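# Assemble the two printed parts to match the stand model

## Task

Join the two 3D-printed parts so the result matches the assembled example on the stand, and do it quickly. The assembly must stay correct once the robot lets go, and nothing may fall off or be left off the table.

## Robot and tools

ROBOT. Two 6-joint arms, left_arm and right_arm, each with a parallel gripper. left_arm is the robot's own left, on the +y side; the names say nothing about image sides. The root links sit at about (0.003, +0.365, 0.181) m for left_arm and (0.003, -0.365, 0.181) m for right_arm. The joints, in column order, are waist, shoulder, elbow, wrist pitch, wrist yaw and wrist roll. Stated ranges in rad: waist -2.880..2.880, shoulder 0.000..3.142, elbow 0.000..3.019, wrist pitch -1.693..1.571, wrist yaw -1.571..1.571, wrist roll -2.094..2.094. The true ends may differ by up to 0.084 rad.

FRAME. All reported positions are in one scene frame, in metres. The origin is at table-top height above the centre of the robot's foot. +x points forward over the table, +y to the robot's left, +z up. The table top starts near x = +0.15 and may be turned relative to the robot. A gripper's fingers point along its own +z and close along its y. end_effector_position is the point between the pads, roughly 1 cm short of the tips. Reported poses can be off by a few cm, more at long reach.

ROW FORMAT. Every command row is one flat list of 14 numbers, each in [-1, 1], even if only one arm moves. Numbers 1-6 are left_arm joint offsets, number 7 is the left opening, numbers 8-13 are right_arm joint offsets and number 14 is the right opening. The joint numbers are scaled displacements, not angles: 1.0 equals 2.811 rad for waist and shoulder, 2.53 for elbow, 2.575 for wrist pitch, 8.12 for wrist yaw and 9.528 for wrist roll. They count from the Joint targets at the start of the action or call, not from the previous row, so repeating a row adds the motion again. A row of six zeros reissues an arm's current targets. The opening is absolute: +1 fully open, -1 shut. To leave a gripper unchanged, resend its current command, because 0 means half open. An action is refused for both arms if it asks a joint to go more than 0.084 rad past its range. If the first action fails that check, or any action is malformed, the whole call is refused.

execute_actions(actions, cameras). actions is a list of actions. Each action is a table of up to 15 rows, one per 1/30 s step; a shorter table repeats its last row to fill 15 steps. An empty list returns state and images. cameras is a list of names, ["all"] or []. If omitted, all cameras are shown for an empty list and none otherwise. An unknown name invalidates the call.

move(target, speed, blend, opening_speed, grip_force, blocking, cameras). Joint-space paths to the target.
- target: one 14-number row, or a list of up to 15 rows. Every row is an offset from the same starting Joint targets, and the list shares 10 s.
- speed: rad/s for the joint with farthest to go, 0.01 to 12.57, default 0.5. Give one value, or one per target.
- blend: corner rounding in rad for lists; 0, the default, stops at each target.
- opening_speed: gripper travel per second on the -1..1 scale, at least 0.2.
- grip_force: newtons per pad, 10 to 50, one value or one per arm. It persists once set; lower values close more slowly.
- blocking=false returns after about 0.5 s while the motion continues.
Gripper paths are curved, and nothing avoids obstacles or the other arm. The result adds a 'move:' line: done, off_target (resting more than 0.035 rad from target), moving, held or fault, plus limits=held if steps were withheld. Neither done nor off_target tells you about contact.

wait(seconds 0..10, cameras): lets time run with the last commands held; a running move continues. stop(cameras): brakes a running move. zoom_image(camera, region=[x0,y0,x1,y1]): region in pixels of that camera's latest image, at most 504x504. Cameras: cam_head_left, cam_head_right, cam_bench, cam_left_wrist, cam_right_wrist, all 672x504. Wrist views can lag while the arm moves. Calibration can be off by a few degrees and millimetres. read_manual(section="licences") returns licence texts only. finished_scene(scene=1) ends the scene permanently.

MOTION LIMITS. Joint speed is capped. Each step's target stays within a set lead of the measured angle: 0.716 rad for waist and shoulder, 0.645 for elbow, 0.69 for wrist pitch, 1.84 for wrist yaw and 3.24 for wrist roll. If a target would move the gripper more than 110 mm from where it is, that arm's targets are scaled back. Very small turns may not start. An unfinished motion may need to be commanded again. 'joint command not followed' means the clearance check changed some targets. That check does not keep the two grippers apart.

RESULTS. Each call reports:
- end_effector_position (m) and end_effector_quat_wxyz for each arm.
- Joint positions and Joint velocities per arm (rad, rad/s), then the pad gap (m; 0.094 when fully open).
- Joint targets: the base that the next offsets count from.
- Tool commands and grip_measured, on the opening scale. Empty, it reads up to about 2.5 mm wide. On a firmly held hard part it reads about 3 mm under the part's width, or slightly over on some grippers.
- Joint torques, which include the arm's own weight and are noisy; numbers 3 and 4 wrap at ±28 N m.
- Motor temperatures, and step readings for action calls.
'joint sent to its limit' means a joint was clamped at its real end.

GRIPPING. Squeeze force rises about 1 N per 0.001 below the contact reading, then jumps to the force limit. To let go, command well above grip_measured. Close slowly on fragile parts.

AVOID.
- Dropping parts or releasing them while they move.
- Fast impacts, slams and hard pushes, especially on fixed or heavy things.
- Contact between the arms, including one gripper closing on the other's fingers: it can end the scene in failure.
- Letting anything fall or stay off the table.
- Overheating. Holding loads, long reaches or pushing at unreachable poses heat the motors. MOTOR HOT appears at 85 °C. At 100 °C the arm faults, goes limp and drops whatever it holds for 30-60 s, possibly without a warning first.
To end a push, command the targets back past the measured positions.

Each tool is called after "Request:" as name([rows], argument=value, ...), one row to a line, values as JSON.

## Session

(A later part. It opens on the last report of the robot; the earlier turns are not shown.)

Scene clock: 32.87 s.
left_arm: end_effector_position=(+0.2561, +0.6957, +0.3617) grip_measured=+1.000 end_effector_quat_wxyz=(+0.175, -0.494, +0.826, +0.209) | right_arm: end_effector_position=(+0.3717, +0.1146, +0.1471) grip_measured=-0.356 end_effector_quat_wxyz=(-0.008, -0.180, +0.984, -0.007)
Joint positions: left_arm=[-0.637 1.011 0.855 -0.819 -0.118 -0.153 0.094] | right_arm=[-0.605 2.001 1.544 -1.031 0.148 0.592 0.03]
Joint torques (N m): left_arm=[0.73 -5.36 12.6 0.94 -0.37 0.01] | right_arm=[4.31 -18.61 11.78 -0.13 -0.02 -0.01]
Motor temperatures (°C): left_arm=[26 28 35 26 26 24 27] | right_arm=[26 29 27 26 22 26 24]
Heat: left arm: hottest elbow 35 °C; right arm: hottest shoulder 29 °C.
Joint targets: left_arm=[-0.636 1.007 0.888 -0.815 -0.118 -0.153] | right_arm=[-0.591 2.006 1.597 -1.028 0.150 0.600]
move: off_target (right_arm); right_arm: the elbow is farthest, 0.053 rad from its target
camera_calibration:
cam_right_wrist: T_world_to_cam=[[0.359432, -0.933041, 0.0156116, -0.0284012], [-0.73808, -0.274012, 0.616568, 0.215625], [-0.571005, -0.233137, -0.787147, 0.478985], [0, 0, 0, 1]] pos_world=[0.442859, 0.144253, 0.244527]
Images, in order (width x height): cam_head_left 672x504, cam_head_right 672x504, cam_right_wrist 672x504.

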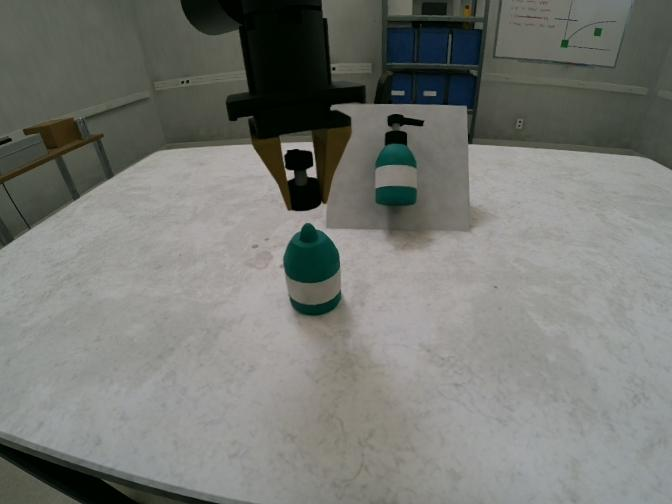

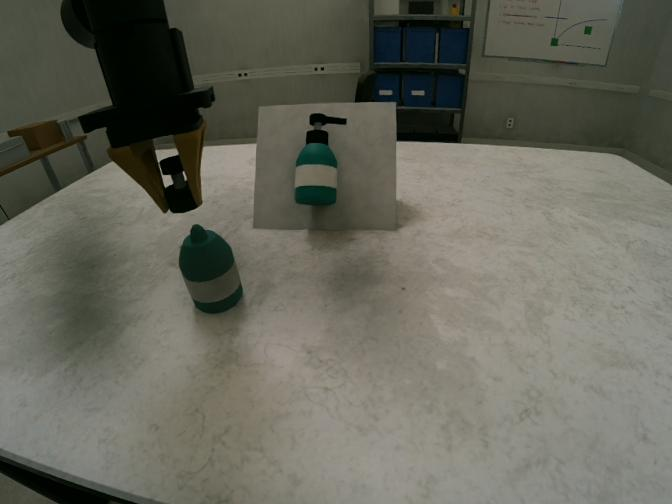

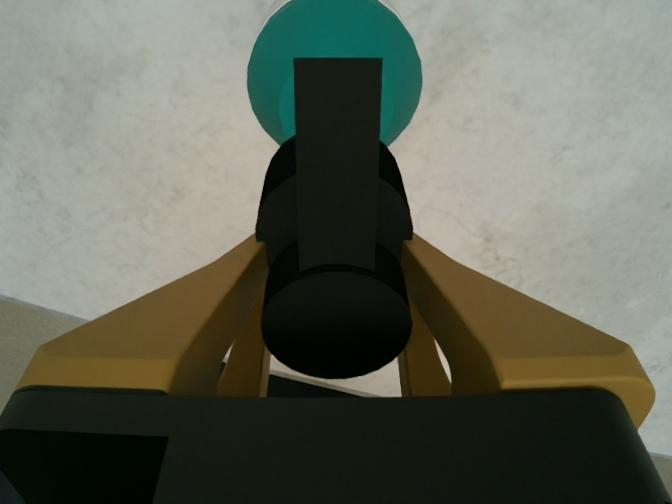

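Request:
move(target=[0,0,0,0,0,0,1, -0.01423,0.01067,0,0.01922,0,0,-0.45], speed=0.1, cameras=["cam_head_left","cam_head_right","cam_right_wrist"])

Request:
zoom_image(camera="cam_head_left", region=[245, 140, 365, 260])

Request:
zoom_image(camera="cam_head_right", region=[120, 140, 240, 260])

Request:
zoom_image(camera="cam_right_wrist", region=[226, 0, 446, 180])

Scene clock: 39.77 s.
left_arm: end_effector_position=(+0.2561, +0.6957, +0.3617) grip_measured=+1.000 end_effector_quat_wxyz=(+0.175, -0.494, +0.826, +0.209) | right_arm: end_effector_position=(+0.3805, +0.1135, +0.1271) grip_measured=-0.356 end_effector_quat_wxyz=(-0.005, -0.171, +0.985, -0.005)
Joint positions: left_arm=[-0.637 1.011 0.855 -0.819 -0.118 -0.153 0.094] | right_arm=[-0.623 2.033 1.544 -0.989 0.148 0.592 0.03]
Joint torques (N m): left_arm=[0.85 -5.42 12.62 0.94 -0.37 0.01] | right_arm=[2.26 -18.73 11.64 0.36 0 -0.02]
Heat: left arm: hottest elbow 36 °C; right arm: hottest shoulder 30 °C.
Joint targets: left_arm=[-0.636 1.007 0.888 -0.815 -0.118 -0.153] | right_arm=[-0.631 2.036 1.597 -0.979 0.149 0.599]
move: off_target (right_arm); right_arm: the elbow is farthest, 0.053 rad from its target
camera_calibration:
cam_right_wrist: T_world_to_cam=[[0.341971, -0.939613, 0.0135346, -0.024692], [-0.746298, -0.262806, 0.611533, 0.236709], [-0.571047, -0.219227, -0.791103, 0.466997], [0, 0, 0, 1]] pos_world=[0.451777, 0.141386, 0.225022]
Images, in order (width x height): cam_head_left 672x504, cam_head_right 672x504, cam_right_wrist 672x504.

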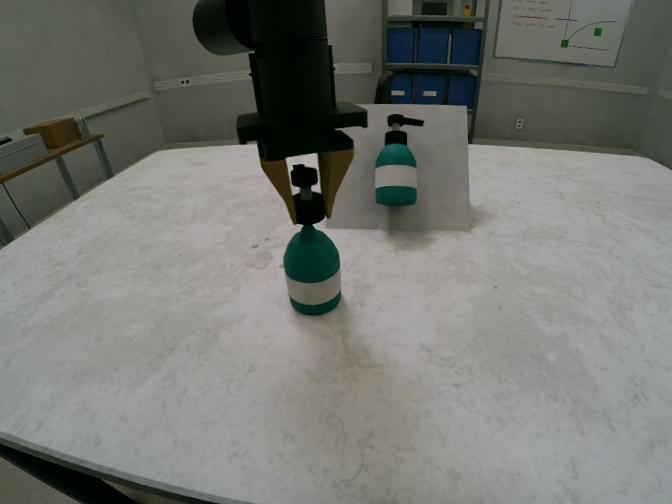

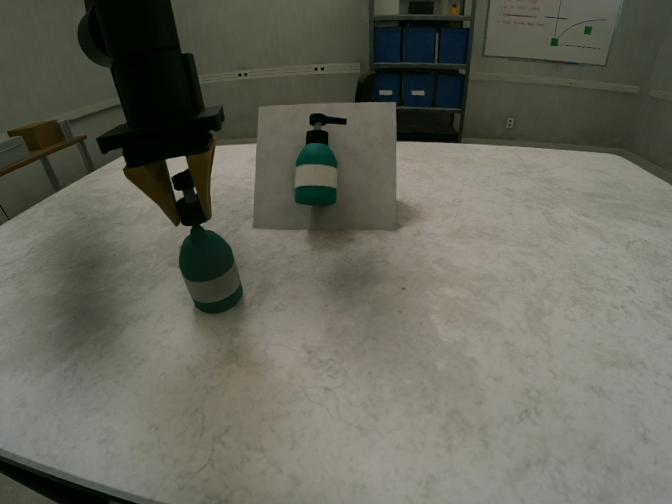

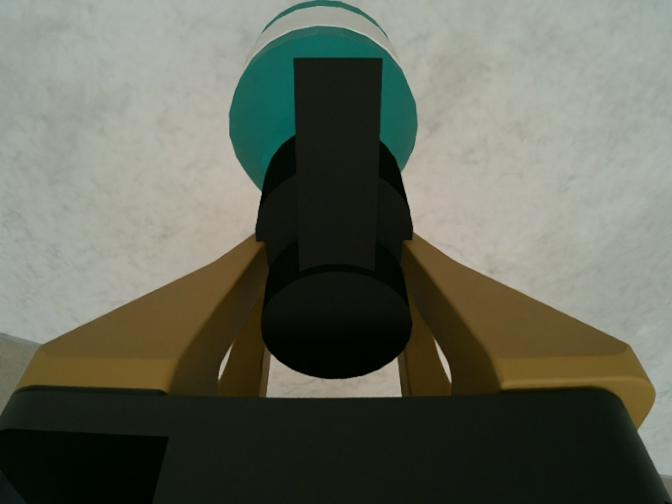

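Scaled by 4.200 from the camera's 672x504 image, which has a finer 960x720 frame.

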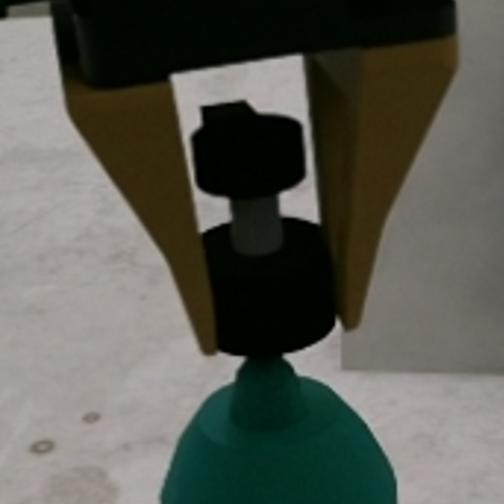

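Scaled by 4.200 from the camera's 672x504 image, which has a finer 960x720 frame.

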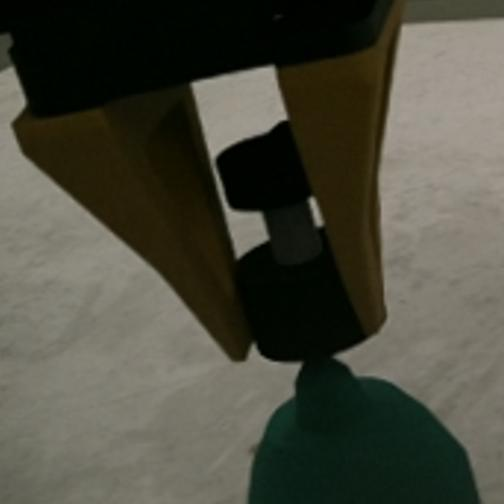

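Scaled by 2.291 from the camera's 672x504 image, which has a finer 960x720 frame.

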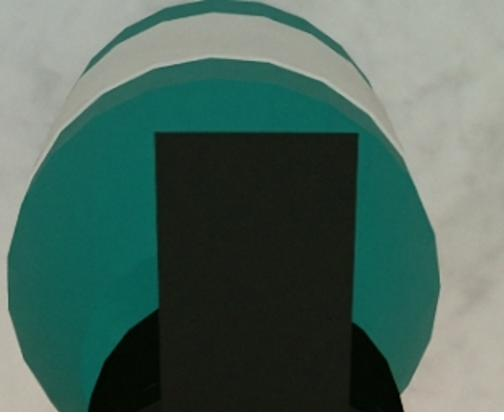

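Request:
move(target=[0,0,0,0,0,0,1, 0,0.00559,0,0.00602,0,0,-0.45], speed=0.06, cameras=["cam_head_left","cam_head_right","cam_right_wrist"])

Request:
zoom_image(camera="cam_head_left", region=[260, 160, 350, 250])

Request:
zoom_image(camera="cam_head_right", region=[145, 160, 235, 250])

Request:
zoom_image(camera="cam_right_wrist", region=[216, 0, 456, 240])

Scene clock: 42.23 s.
left_arm: end_effector_position=(+0.2561, +0.6957, +0.3617) grip_measured=+1.000 end_effector_quat_wxyz=(+0.175, -0.494, +0.826, +0.209) | right_arm: end_effector_position=(+0.3803, +0.1152, +0.1188) grip_measured=-0.356 end_effector_quat_wxyz=(-0.005, -0.171, +0.985, -0.005)
Joint positions: left_arm=[-0.637 1.011 0.855 -0.819 -0.118 -0.153 0.094] | right_arm=[-0.623 2.048 1.544 -0.974 0.148 0.592 0.03]
Joint torques (N m): left_arm=[0.73 -5.36 12.59 0.92 -0.37 0.01] | right_arm=[2.67 -18.96 11.45 0.39 -0.01 -0.02]
Heat: left arm: hottest elbow 37 °C; right arm: hottest shoulder 30 °C.
Joint targets: left_arm=[-0.636 1.007 0.888 -0.815 -0.118 -0.153] | right_arm=[-0.631 2.052 1.597 -0.963 0.149 0.599]
move: off_target (right_arm); right_arm: the elbow is farthest, 0.053 rad from its target
camera_calibration:
cam_right_wrist: T_world_to_cam=[[0.341792, -0.939686, 0.0129457, -0.0227211], [-0.74677, -0.263208, 0.610783, 0.242279], [-0.570537, -0.218428, -0.791692, 0.460416], [0, 0, 0, 1]] pos_world=[0.451377, 0.142987, 0.216822]
Images, in order (width x height): cam_head_left 672x504, cam_head_right 672x504, cam_right_wrist 672x504.

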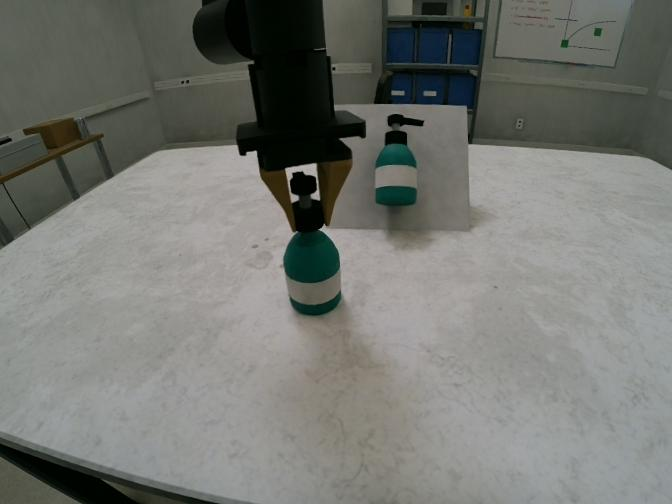

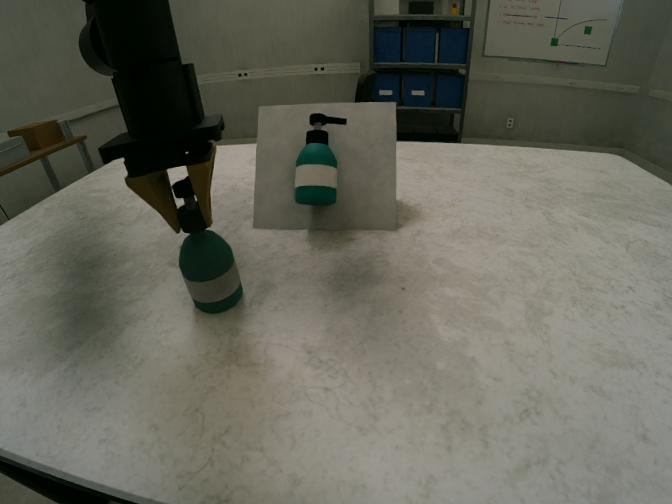

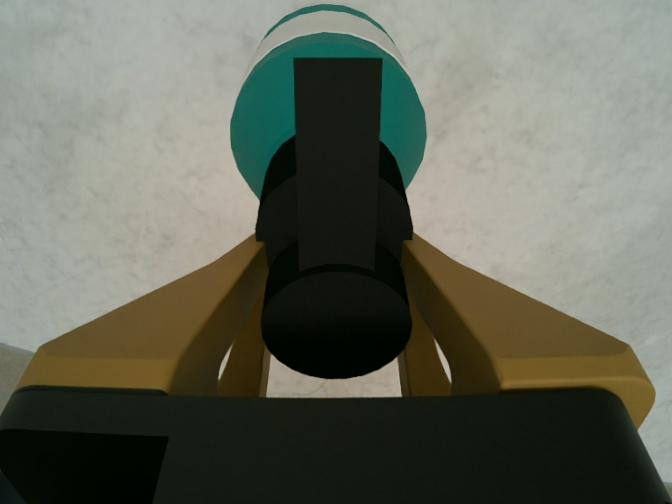

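Scaled by 5.600 from the camera's 672x504 image, which has a finer 960x720 frame.

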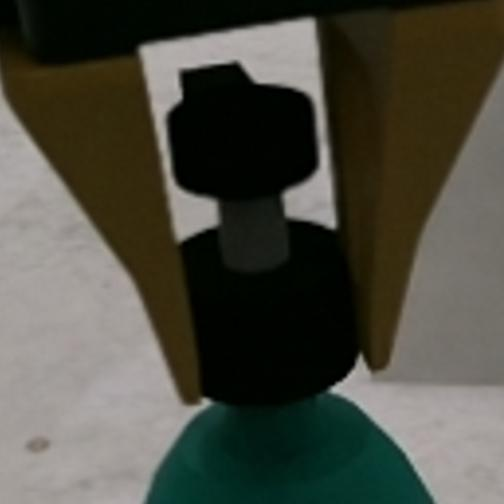

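Scaled by 5.600 from the camera's 672x504 image, which has a finer 960x720 frame.

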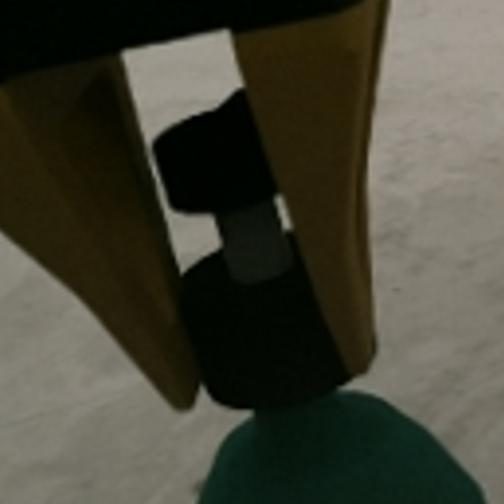

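Scaled by 2.100 from the camera's 672x504 image, which has a finer 960x720 frame.

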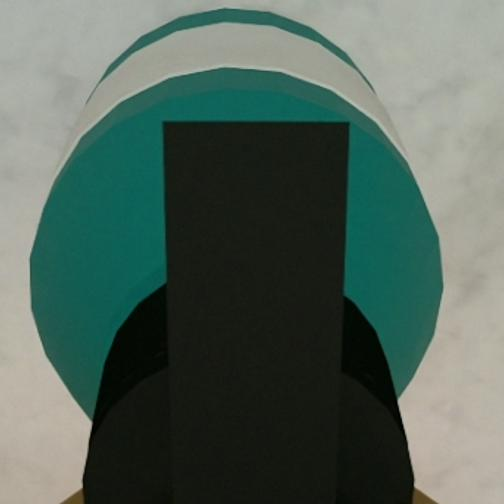

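Request:
move(target=[0,0,0,0,0,0,1, 0,0.00818,0,0.00862,0,0,-0.45], speed=0.03, cameras=["cam_head_left","cam_head_right","cam_right_wrist"])

Request:
zoom_image(camera="cam_head_left", region=[250, 160, 370, 320])

Request:
zoom_image(camera="cam_head_right", region=[140, 160, 260, 320])

Scene clock: 44.70 s.
left_arm: end_effector_position=(+0.2561, +0.6957, +0.3617) grip_measured=+1.000 end_effector_quat_wxyz=(+0.175, -0.494, +0.826, +0.209) | right_arm: end_effector_position=(+0.3786, +0.1163, +0.1057) grip_measured=-0.356 end_effector_quat_wxyz=(-0.006, -0.171, +0.985, -0.007)
Joint positions: left_arm=[-0.637 1.011 0.855 -0.819 -0.118 -0.153 0.094] | right_arm=[-0.623 2.071 1.544 -0.956 0.148 0.592 0.03]
Joint torques (N m): left_arm=[0.73 -5.3 12.57 0.94 -0.37 0.01] | right_arm=[2.61 -18.78 11.3 0.5 0.01 -0.01]
Heat: left arm: hottest elbow 37 °C; right arm: hottest shoulder 31 °C.
Joint targets: left_arm=[-0.636 1.007 0.888 -0.815 -0.118 -0.153] | right_arm=[-0.631 2.075 1.597 -0.941 0.149 0.599]
move: off_target (right_arm); right_arm: the elbow is farthest, 0.053 rad from its target
camera_calibration:
cam_right_wrist: T_world_to_cam=[[0.342572, -0.939359, 0.0157896, -0.021578], [-0.744597, -0.26122, 0.614279, 0.247995], [-0.572904, -0.222192, -0.788931, 0.450383], [0, 0, 0, 1]] pos_world=[0.450075, 0.144583, 0.203323]
Images, in order (width x height): cam_head_left 672x504, cam_head_right 672x504, cam_right_wrist 672x504.

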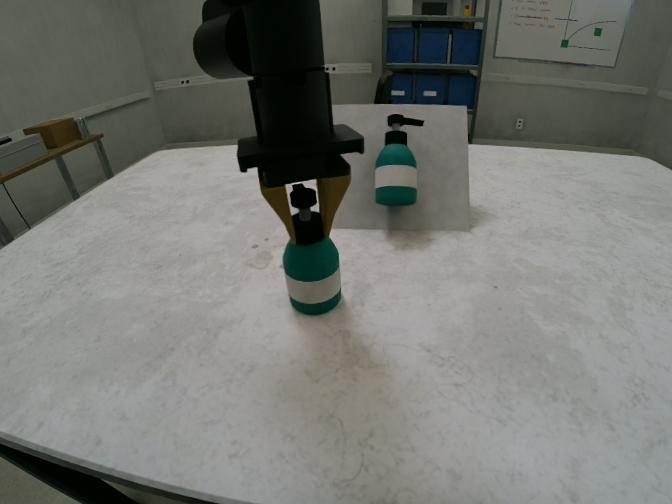

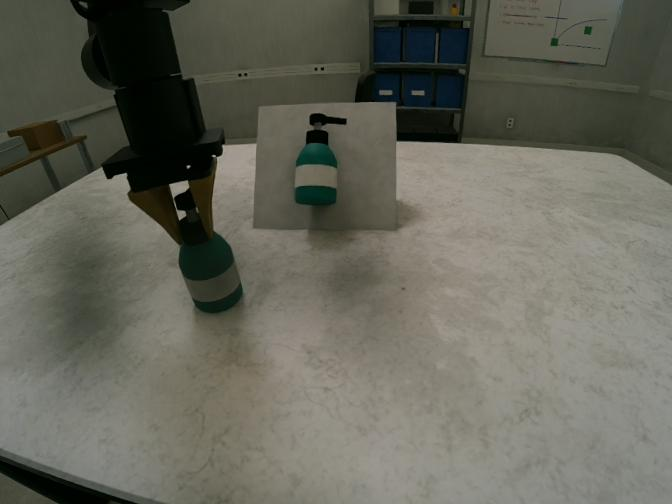

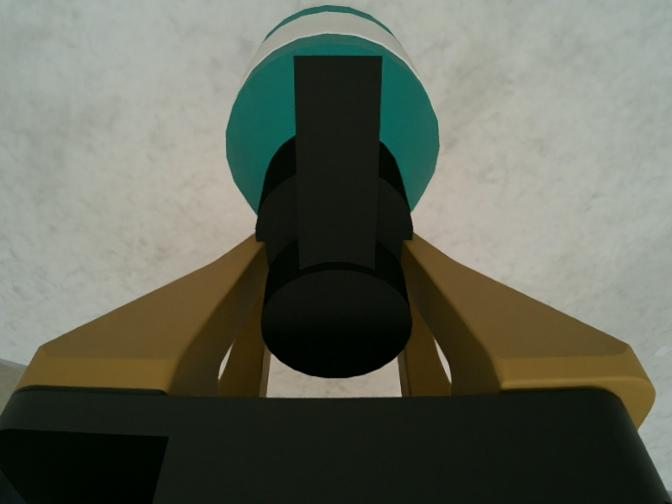

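Scaled by 3.150 from the camera's 672x504 image, which has a finer 960x720 frame.

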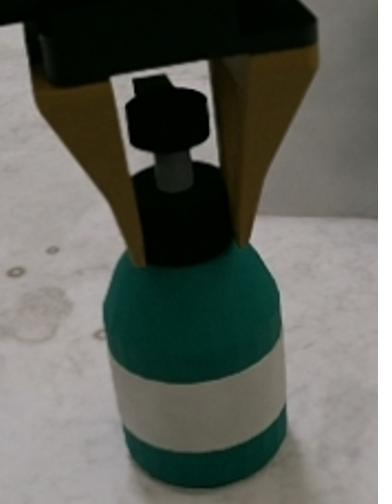

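Scaled by 3.150 from the camera's 672x504 image, which has a finer 960x720 frame.

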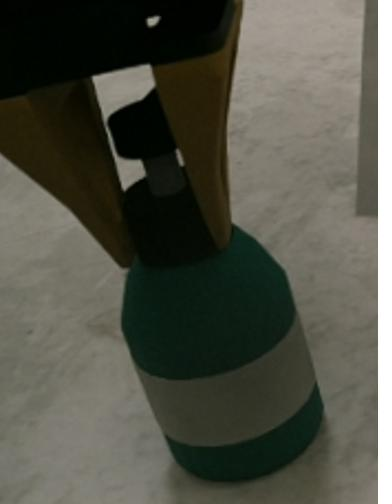

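Request:
move(target=[0,0,0,0,0,0,1, -0.0018,0.00366,0,0.00555,0,0,-0.45], speed=0.02, cameras=["cam_head_left","cam_head_right","cam_right_wrist"])

Request:
zoom_image(camera="cam_head_left", region=[260, 160, 370, 320])

Request:
zoom_image(camera="cam_head_right", region=[140, 160, 260, 320])

Scene clock: 46.30 s.
left_arm: end_effector_position=(+0.2561, +0.6957, +0.3617) grip_measured=+1.000 end_effector_quat_wxyz=(+0.175, -0.494, +0.826, +0.209) | right_arm: end_effector_position=(+0.3804, +0.1188, +0.1051) grip_measured=-0.356 end_effector_quat_wxyz=(-0.003, -0.170, +0.985, -0.003)
Joint positions: left_arm=[-0.637 1.011 0.855 -0.819 -0.118 -0.153 0.094] | right_arm=[-0.623 2.072 1.545 -0.945 0.148 0.593 0.03]
Joint torques (N m): left_arm=[0.85 -5.25 12.6 0.91 -0.37 0.02] | right_arm=[2.55 -18.37 11.26 0.55 -0.02 0.01]
Heat: left arm: hottest elbow 38 °C; right arm: hottest shoulder 31 °C.
Joint targets: left_arm=[-0.636 1.007 0.888 -0.815 -0.118 -0.153] | right_arm=[-0.636 2.085 1.597 -0.927 0.149 0.600]
move: off_target (right_arm); right_arm: the elbow is farthest, 0.052 rad from its target
camera_calibration:
cam_right_wrist: T_world_to_cam=[[0.34025, -0.940284, 0.00977091, -0.0182627], [-0.749244, -0.264812, 0.607049, 0.253233], [-0.568211, -0.213869, -0.794605, 0.449363], [0, 0, 0, 1]] pos_world=[0.45128, 0.145992, 0.20352]
Images, in order (width x height): cam_head_left 672x504, cam_head_right 672x504, cam_right_wrist 672x504.

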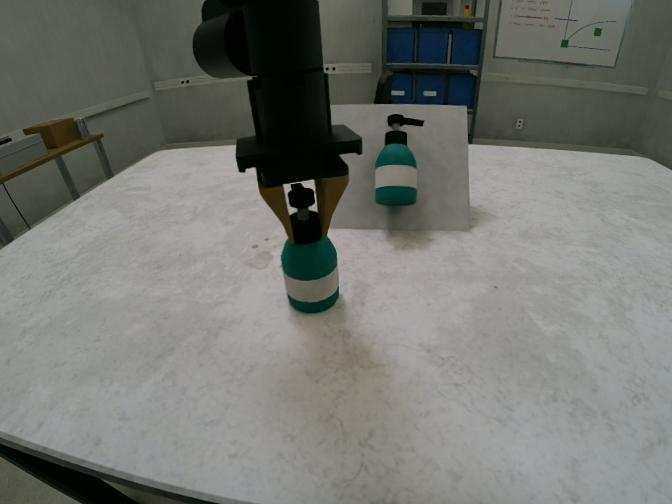

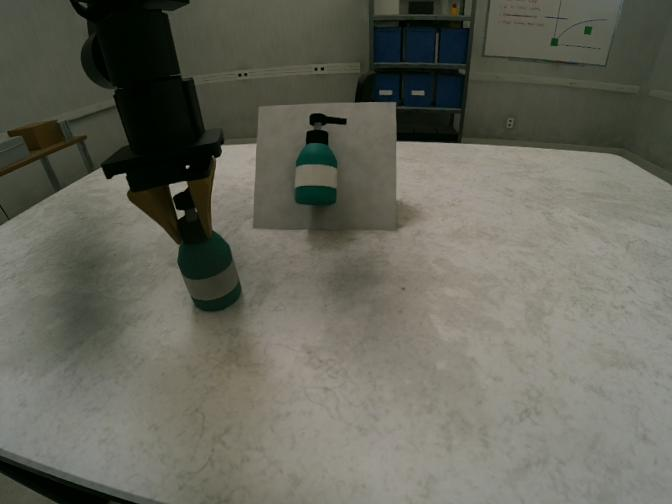

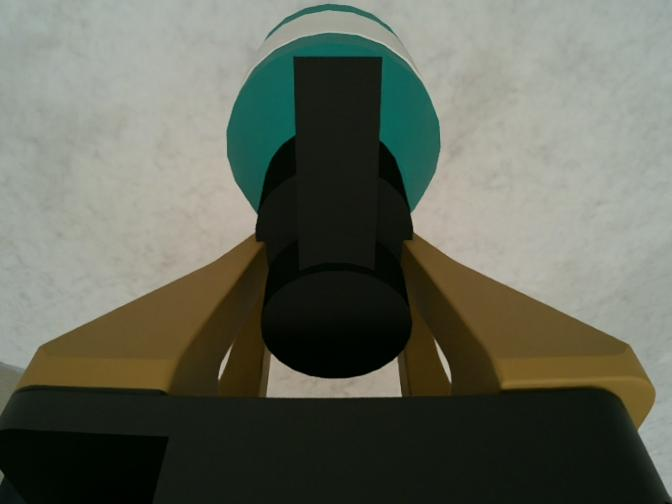

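Scaled by 3.150 from the camera's 672x504 image, which has a finer 960x720 frame.

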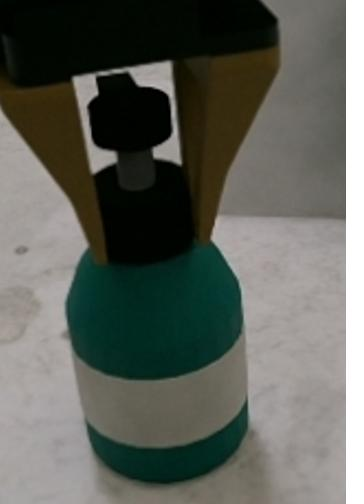

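Scaled by 3.150 from the camera's 672x504 image, which has a finer 960x720 frame.

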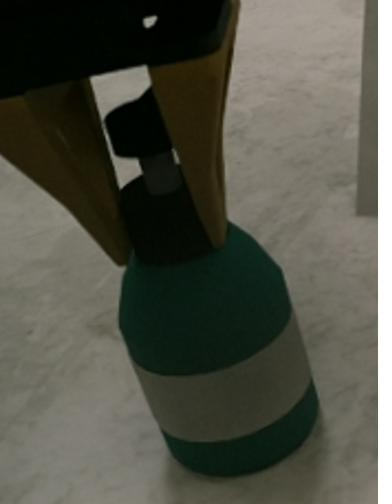

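Request:
move(target=[0,0,0,0,0,0,1, 0,0.0036,0,0,0,0,-0.45], speed=0.03, cameras=["cam_head_left","cam_head_right"])

Request:
zoom_image(camera="cam_head_left", region=[260, 180, 360, 320])

Request:
zoom_image(camera="cam_head_right", region=[150, 180, 250, 320])

Scene clock: 47.97 s.
left_arm: end_effector_position=(+0.2561, +0.6957, +0.3617) grip_measured=+1.000 end_effector_quat_wxyz=(+0.175, -0.494, +0.826, +0.209) | right_arm: end_effector_position=(+0.3803, +0.1188, +0.1049) grip_measured=-0.356 end_effector_quat_wxyz=(-0.003, -0.170, +0.985, -0.003)
Joint positions: left_arm=[-0.637 1.011 0.855 -0.819 -0.118 -0.153 0.094] | right_arm=[-0.623 2.073 1.545 -0.945 0.148 0.593 0.03]
Joint torques (N m): left_arm=[0.79 -5.36 12.62 0.94 -0.37 0.01] | right_arm=[1.85 -17.61 11.41 0.54 -0.01 -0.03]
Heat: left arm: hottest elbow 38 °C; right arm: hottest shoulder 31 °C.
Joint targets: left_arm=[-0.636 1.007 0.888 -0.815 -0.118 -0.153] | right_arm=[-0.636 2.095 1.597 -0.927 0.149 0.600]
move: off_target (right_arm); right_arm: the elbow is farthest, 0.052 rad from its target
Images, in order (width x height): cam_head_left 672x504, cam_head_right 672x504.

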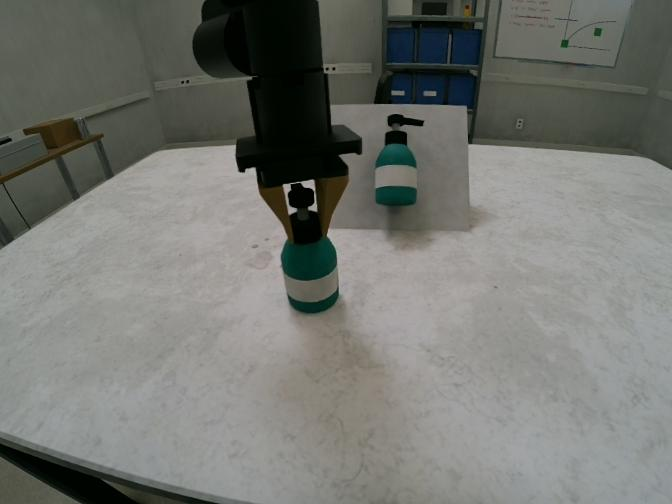

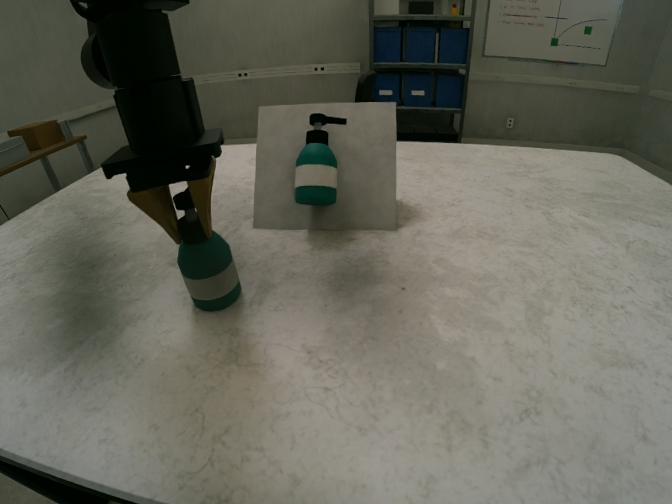

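Scaled by 3.600 from the camera's 672x504 image, which has a finer 960x720 frame.

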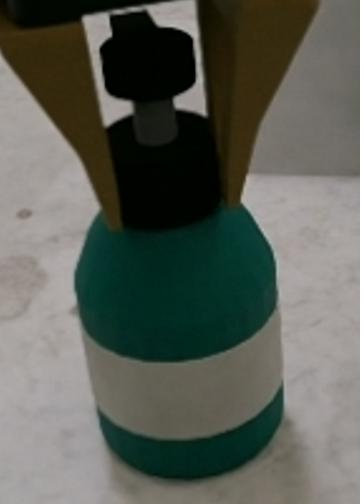

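Scaled by 3.600 from the camera's 672x504 image, which has a finer 960x720 frame.

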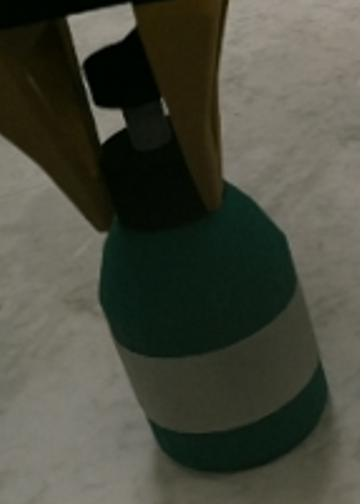

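Request:
move(target=[0,0,0,0,0,0,1, 0,0.0045,0,0,0,0,-0.45], speed=0.03, cameras=["cam_head_left","cam_head_right"])

Request:
zoom_image(camera="cam_head_left", region=[270, 190, 350, 270])

Request:
zoom_image(camera="cam_head_right", region=[160, 190, 240, 270])

Scene clock: 50.10 s.
left_arm: end_effector_position=(+0.2561, +0.6957, +0.3617) grip_measured=+1.000 end_effector_quat_wxyz=(+0.175, -0.494, +0.826, +0.209) | right_arm: end_effector_position=(+0.3812, +0.1198, +0.1048) grip_measured=-0.356 end_effector_quat_wxyz=(-0.002, -0.170, +0.985, -0.003)
Joint positions: left_arm=[-0.637 1.011 0.855 -0.819 -0.118 -0.153 0.094] | right_arm=[-0.623 2.075 1.549 -0.945 0.149 0.593 0.03]
Joint torques (N m): left_arm=[0.73 -5.3 12.6 0.94 -0.37 0.01] | right_arm=[2.26 -16.91 11 0.58 -0.01 -0.02]
Heat: left arm: hottest elbow 38 °C; right arm: hottest shoulder 31 °C.
Joint targets: left_arm=[-0.636 1.007 0.888 -0.815 -0.118 -0.153] | right_arm=[-0.636 2.108 1.597 -0.927 0.150 0.599]
move: off_target (right_arm); right_arm: the elbow is farthest, 0.048 rad from its target
Images, in order (width x height): cam_head_left 672x504, cam_head_right 672x504.

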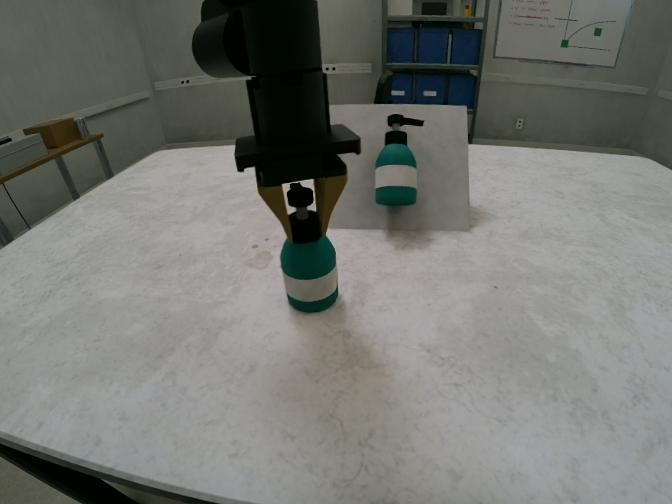

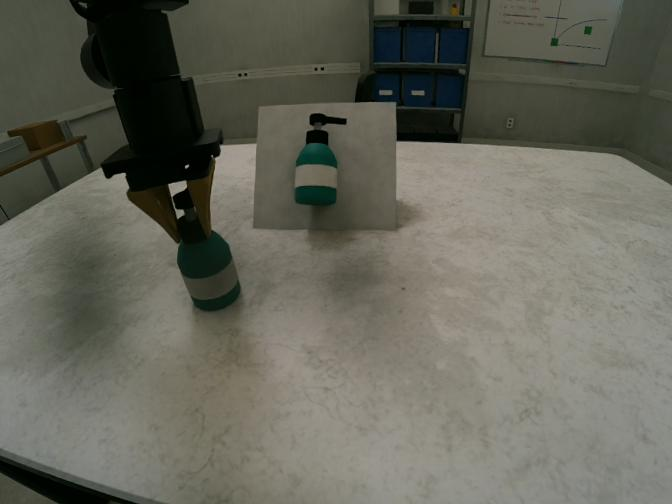

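Scaled by 6.300 from the camera's 672x504 image, which has a finer 960x720 frame.

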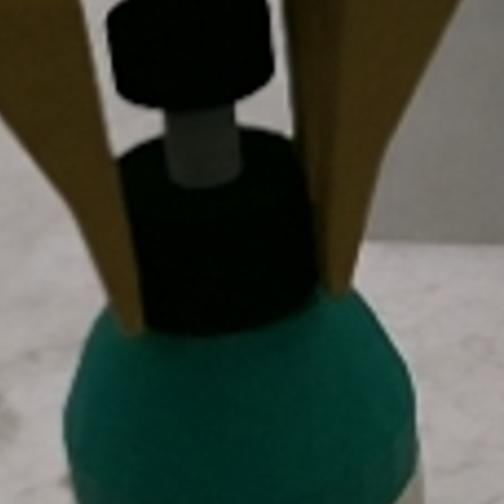

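Scaled by 6.300 from the camera's 672x504 image, which has a finer 960x720 frame.

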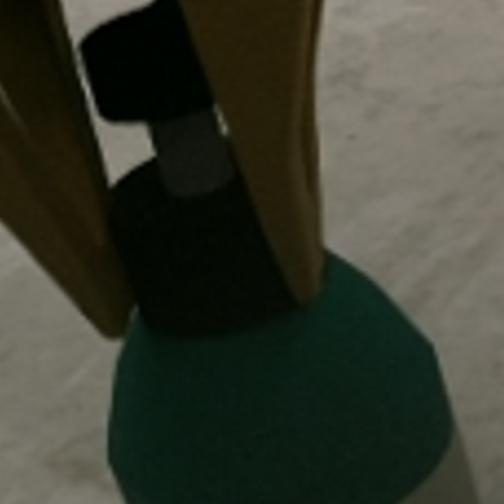

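Request:
move(target=[0,0,0,0,0,0,1, 0,0,-0.0087,0,0,0,-0.45], speed=0.03, cameras=["cam_head_left","cam_head_right","cam_right_wrist"])

Request:
zoom_image(camera="cam_head_left", region=[270, 190, 350, 270])

Request:
zoom_image(camera="cam_head_right", region=[160, 190, 240, 270])

Scene clock: 53.17 s.
left_arm: end_effector_position=(+0.2561, +0.6957, +0.3617) grip_measured=+1.000 end_effector_quat_wxyz=(+0.175, -0.494, +0.826, +0.209) | right_arm: end_effector_position=(+0.3811, +0.1197, +0.1045) grip_measured=-0.356 end_effector_quat_wxyz=(-0.002, -0.170, +0.985, -0.003)
Joint positions: left_arm=[-0.637 1.011 0.855 -0.819 -0.118 -0.153 0.094] | right_arm=[-0.623 2.075 1.549 -0.945 0.149 0.593 0.03]
Joint torques (N m): left_arm=[0.79 -5.3 12.62 0.95 -0.37 0.01] | right_arm=[2.02 -16.62 9.1 0.57 -0.01 -0.01]
Heat: left arm: hottest elbow 39 °C; right arm: hottest shoulder 31 °C.
Joint targets: left_arm=[-0.636 1.007 0.888 -0.815 -0.118 -0.153] | right_arm=[-0.636 2.108 1.575 -0.927 0.150 0.599]
move: done
camera_calibration:
cam_right_wrist: T_world_to_cam=[[0.339398, -0.940589, 0.0100205, -0.0172355], [-0.750134, -0.264217, 0.606208, 0.254713], [-0.567545, -0.213263, -0.795243, 0.449239], [0, 0, 0, 1]] pos_world=[0.451882, 0.146894, 0.203018]
Images, in order (width x height): cam_head_left 672x504, cam_head_right 672x504, cam_right_wrist 672x504.

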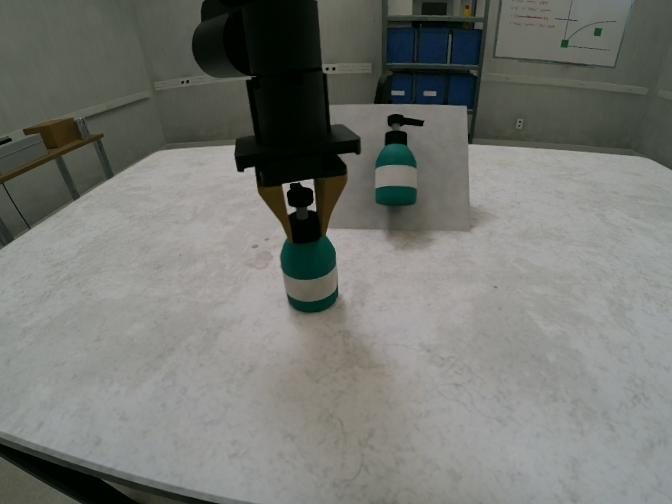

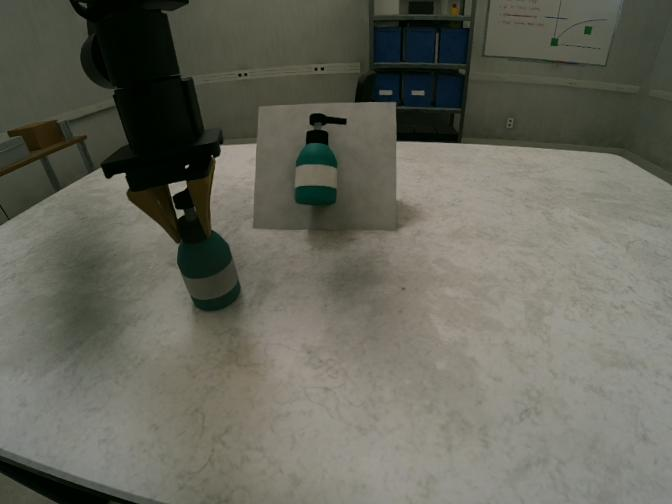

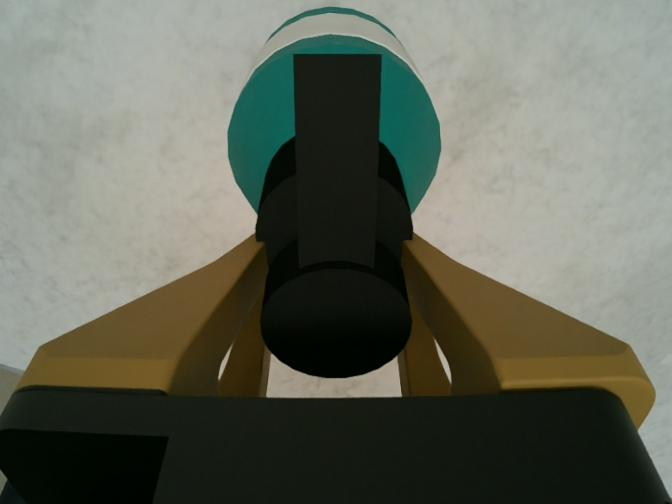

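Scaled by 6.300 from the camera's 672x504 image, which has a finer 960x720 frame.

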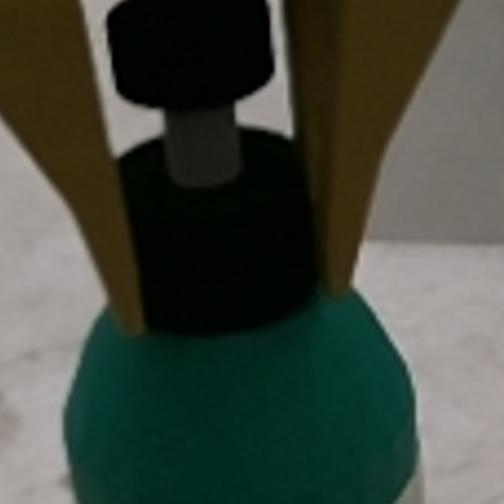

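Scaled by 6.300 from the camera's 672x504 image, which has a finer 960x720 frame.

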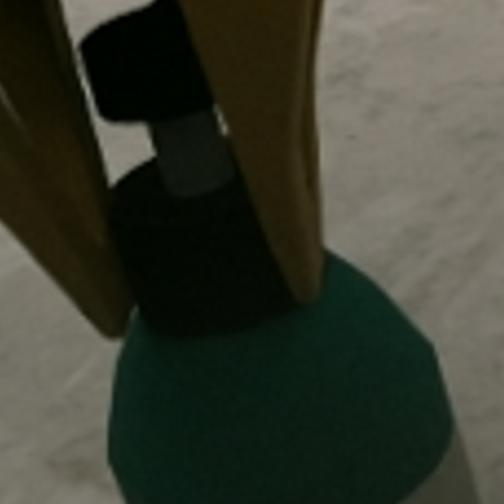

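Request:
zoom_image(camera="cam_head_left", region=[260, 230, 360, 330])

Request:
zoom_image(camera="cam_head_left", region=[360, 100, 440, 220])

Scaled by 5.040 from the camera's 672x504 image, which has a finer 960x720 frame.

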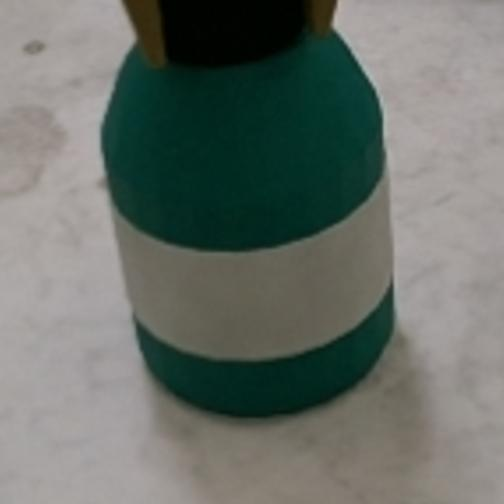

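Scaled by 4.200 from the camera's 672x504 image, which has a finer 960x720 frame.

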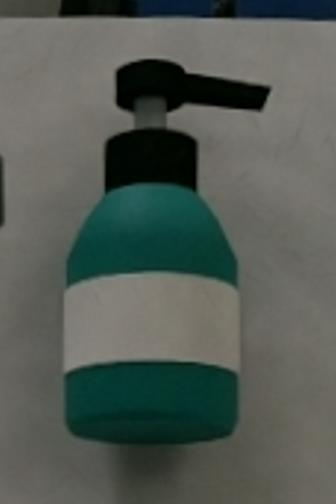

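Request:
move([
  [0,0,0,0,0,0,1, 0,0.00427,-0.0055,0,0,0,-0.45],
  [0,0,0,0,0,0,1, 0.0018,-0.0098,0.0087,-0.0019,0,0,-0.45],
], speed=0.04, cameras=["cam_head_left","cam_head_right"])

Request:
zoom_image(camera="cam_head_left", region=[260, 190, 360, 320])

Scene clock: 57.47 s.
left_arm: end_effector_position=(+0.2561, +0.6957, +0.3617) grip_measured=+1.000 end_effector_quat_wxyz=(+0.175, -0.494, +0.826, +0.209) | right_arm: end_effector_position=(+0.3816, +0.1202, +0.1048) grip_measured=-0.356 end_effector_quat_wxyz=(-0.001, -0.170, +0.986, -0.003)
Joint positions: left_arm=[-0.637 1.011 0.855 -0.819 -0.118 -0.153 0.094] | right_arm=[-0.623 2.076 1.55 -0.945 0.149 0.594 0.03]
Joint torques (N m): left_arm=[0.73 -5.3 12.6 0.91 -0.37 0.01] | right_arm=[2.49 -19.14 10.92 0.38 -0.04 -0.01]
Heat: left arm: hottest elbow 39 °C; right arm: hottest shoulder 31 °C.
Joint targets: left_arm=[-0.636 1.007 0.888 -0.815 -0.118 -0.153] | right_arm=[-0.631 2.080 1.597 -0.932 0.150 0.600]
move: off_target (right_arm); right_arm: the elbow is farthest, 0.047 rad from its target
Images, in order (width x height): cam_head_left 672x504, cam_head_right 672x504.

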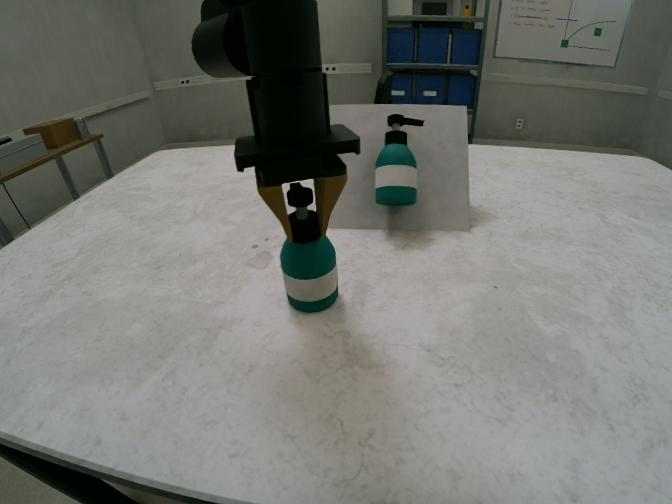

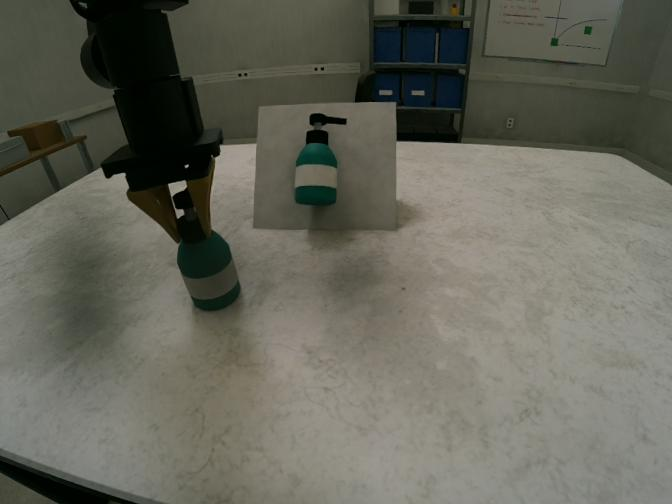

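Scaled by 3.877 from the camera's 672x504 image, which has a finer 960x720 frame.

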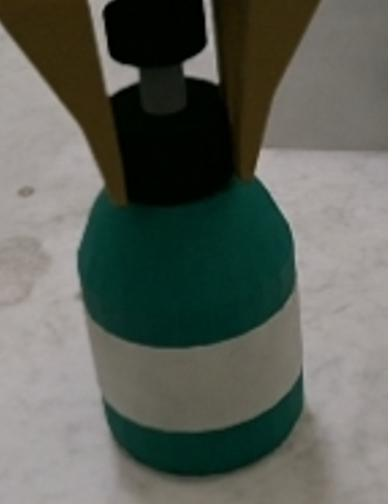

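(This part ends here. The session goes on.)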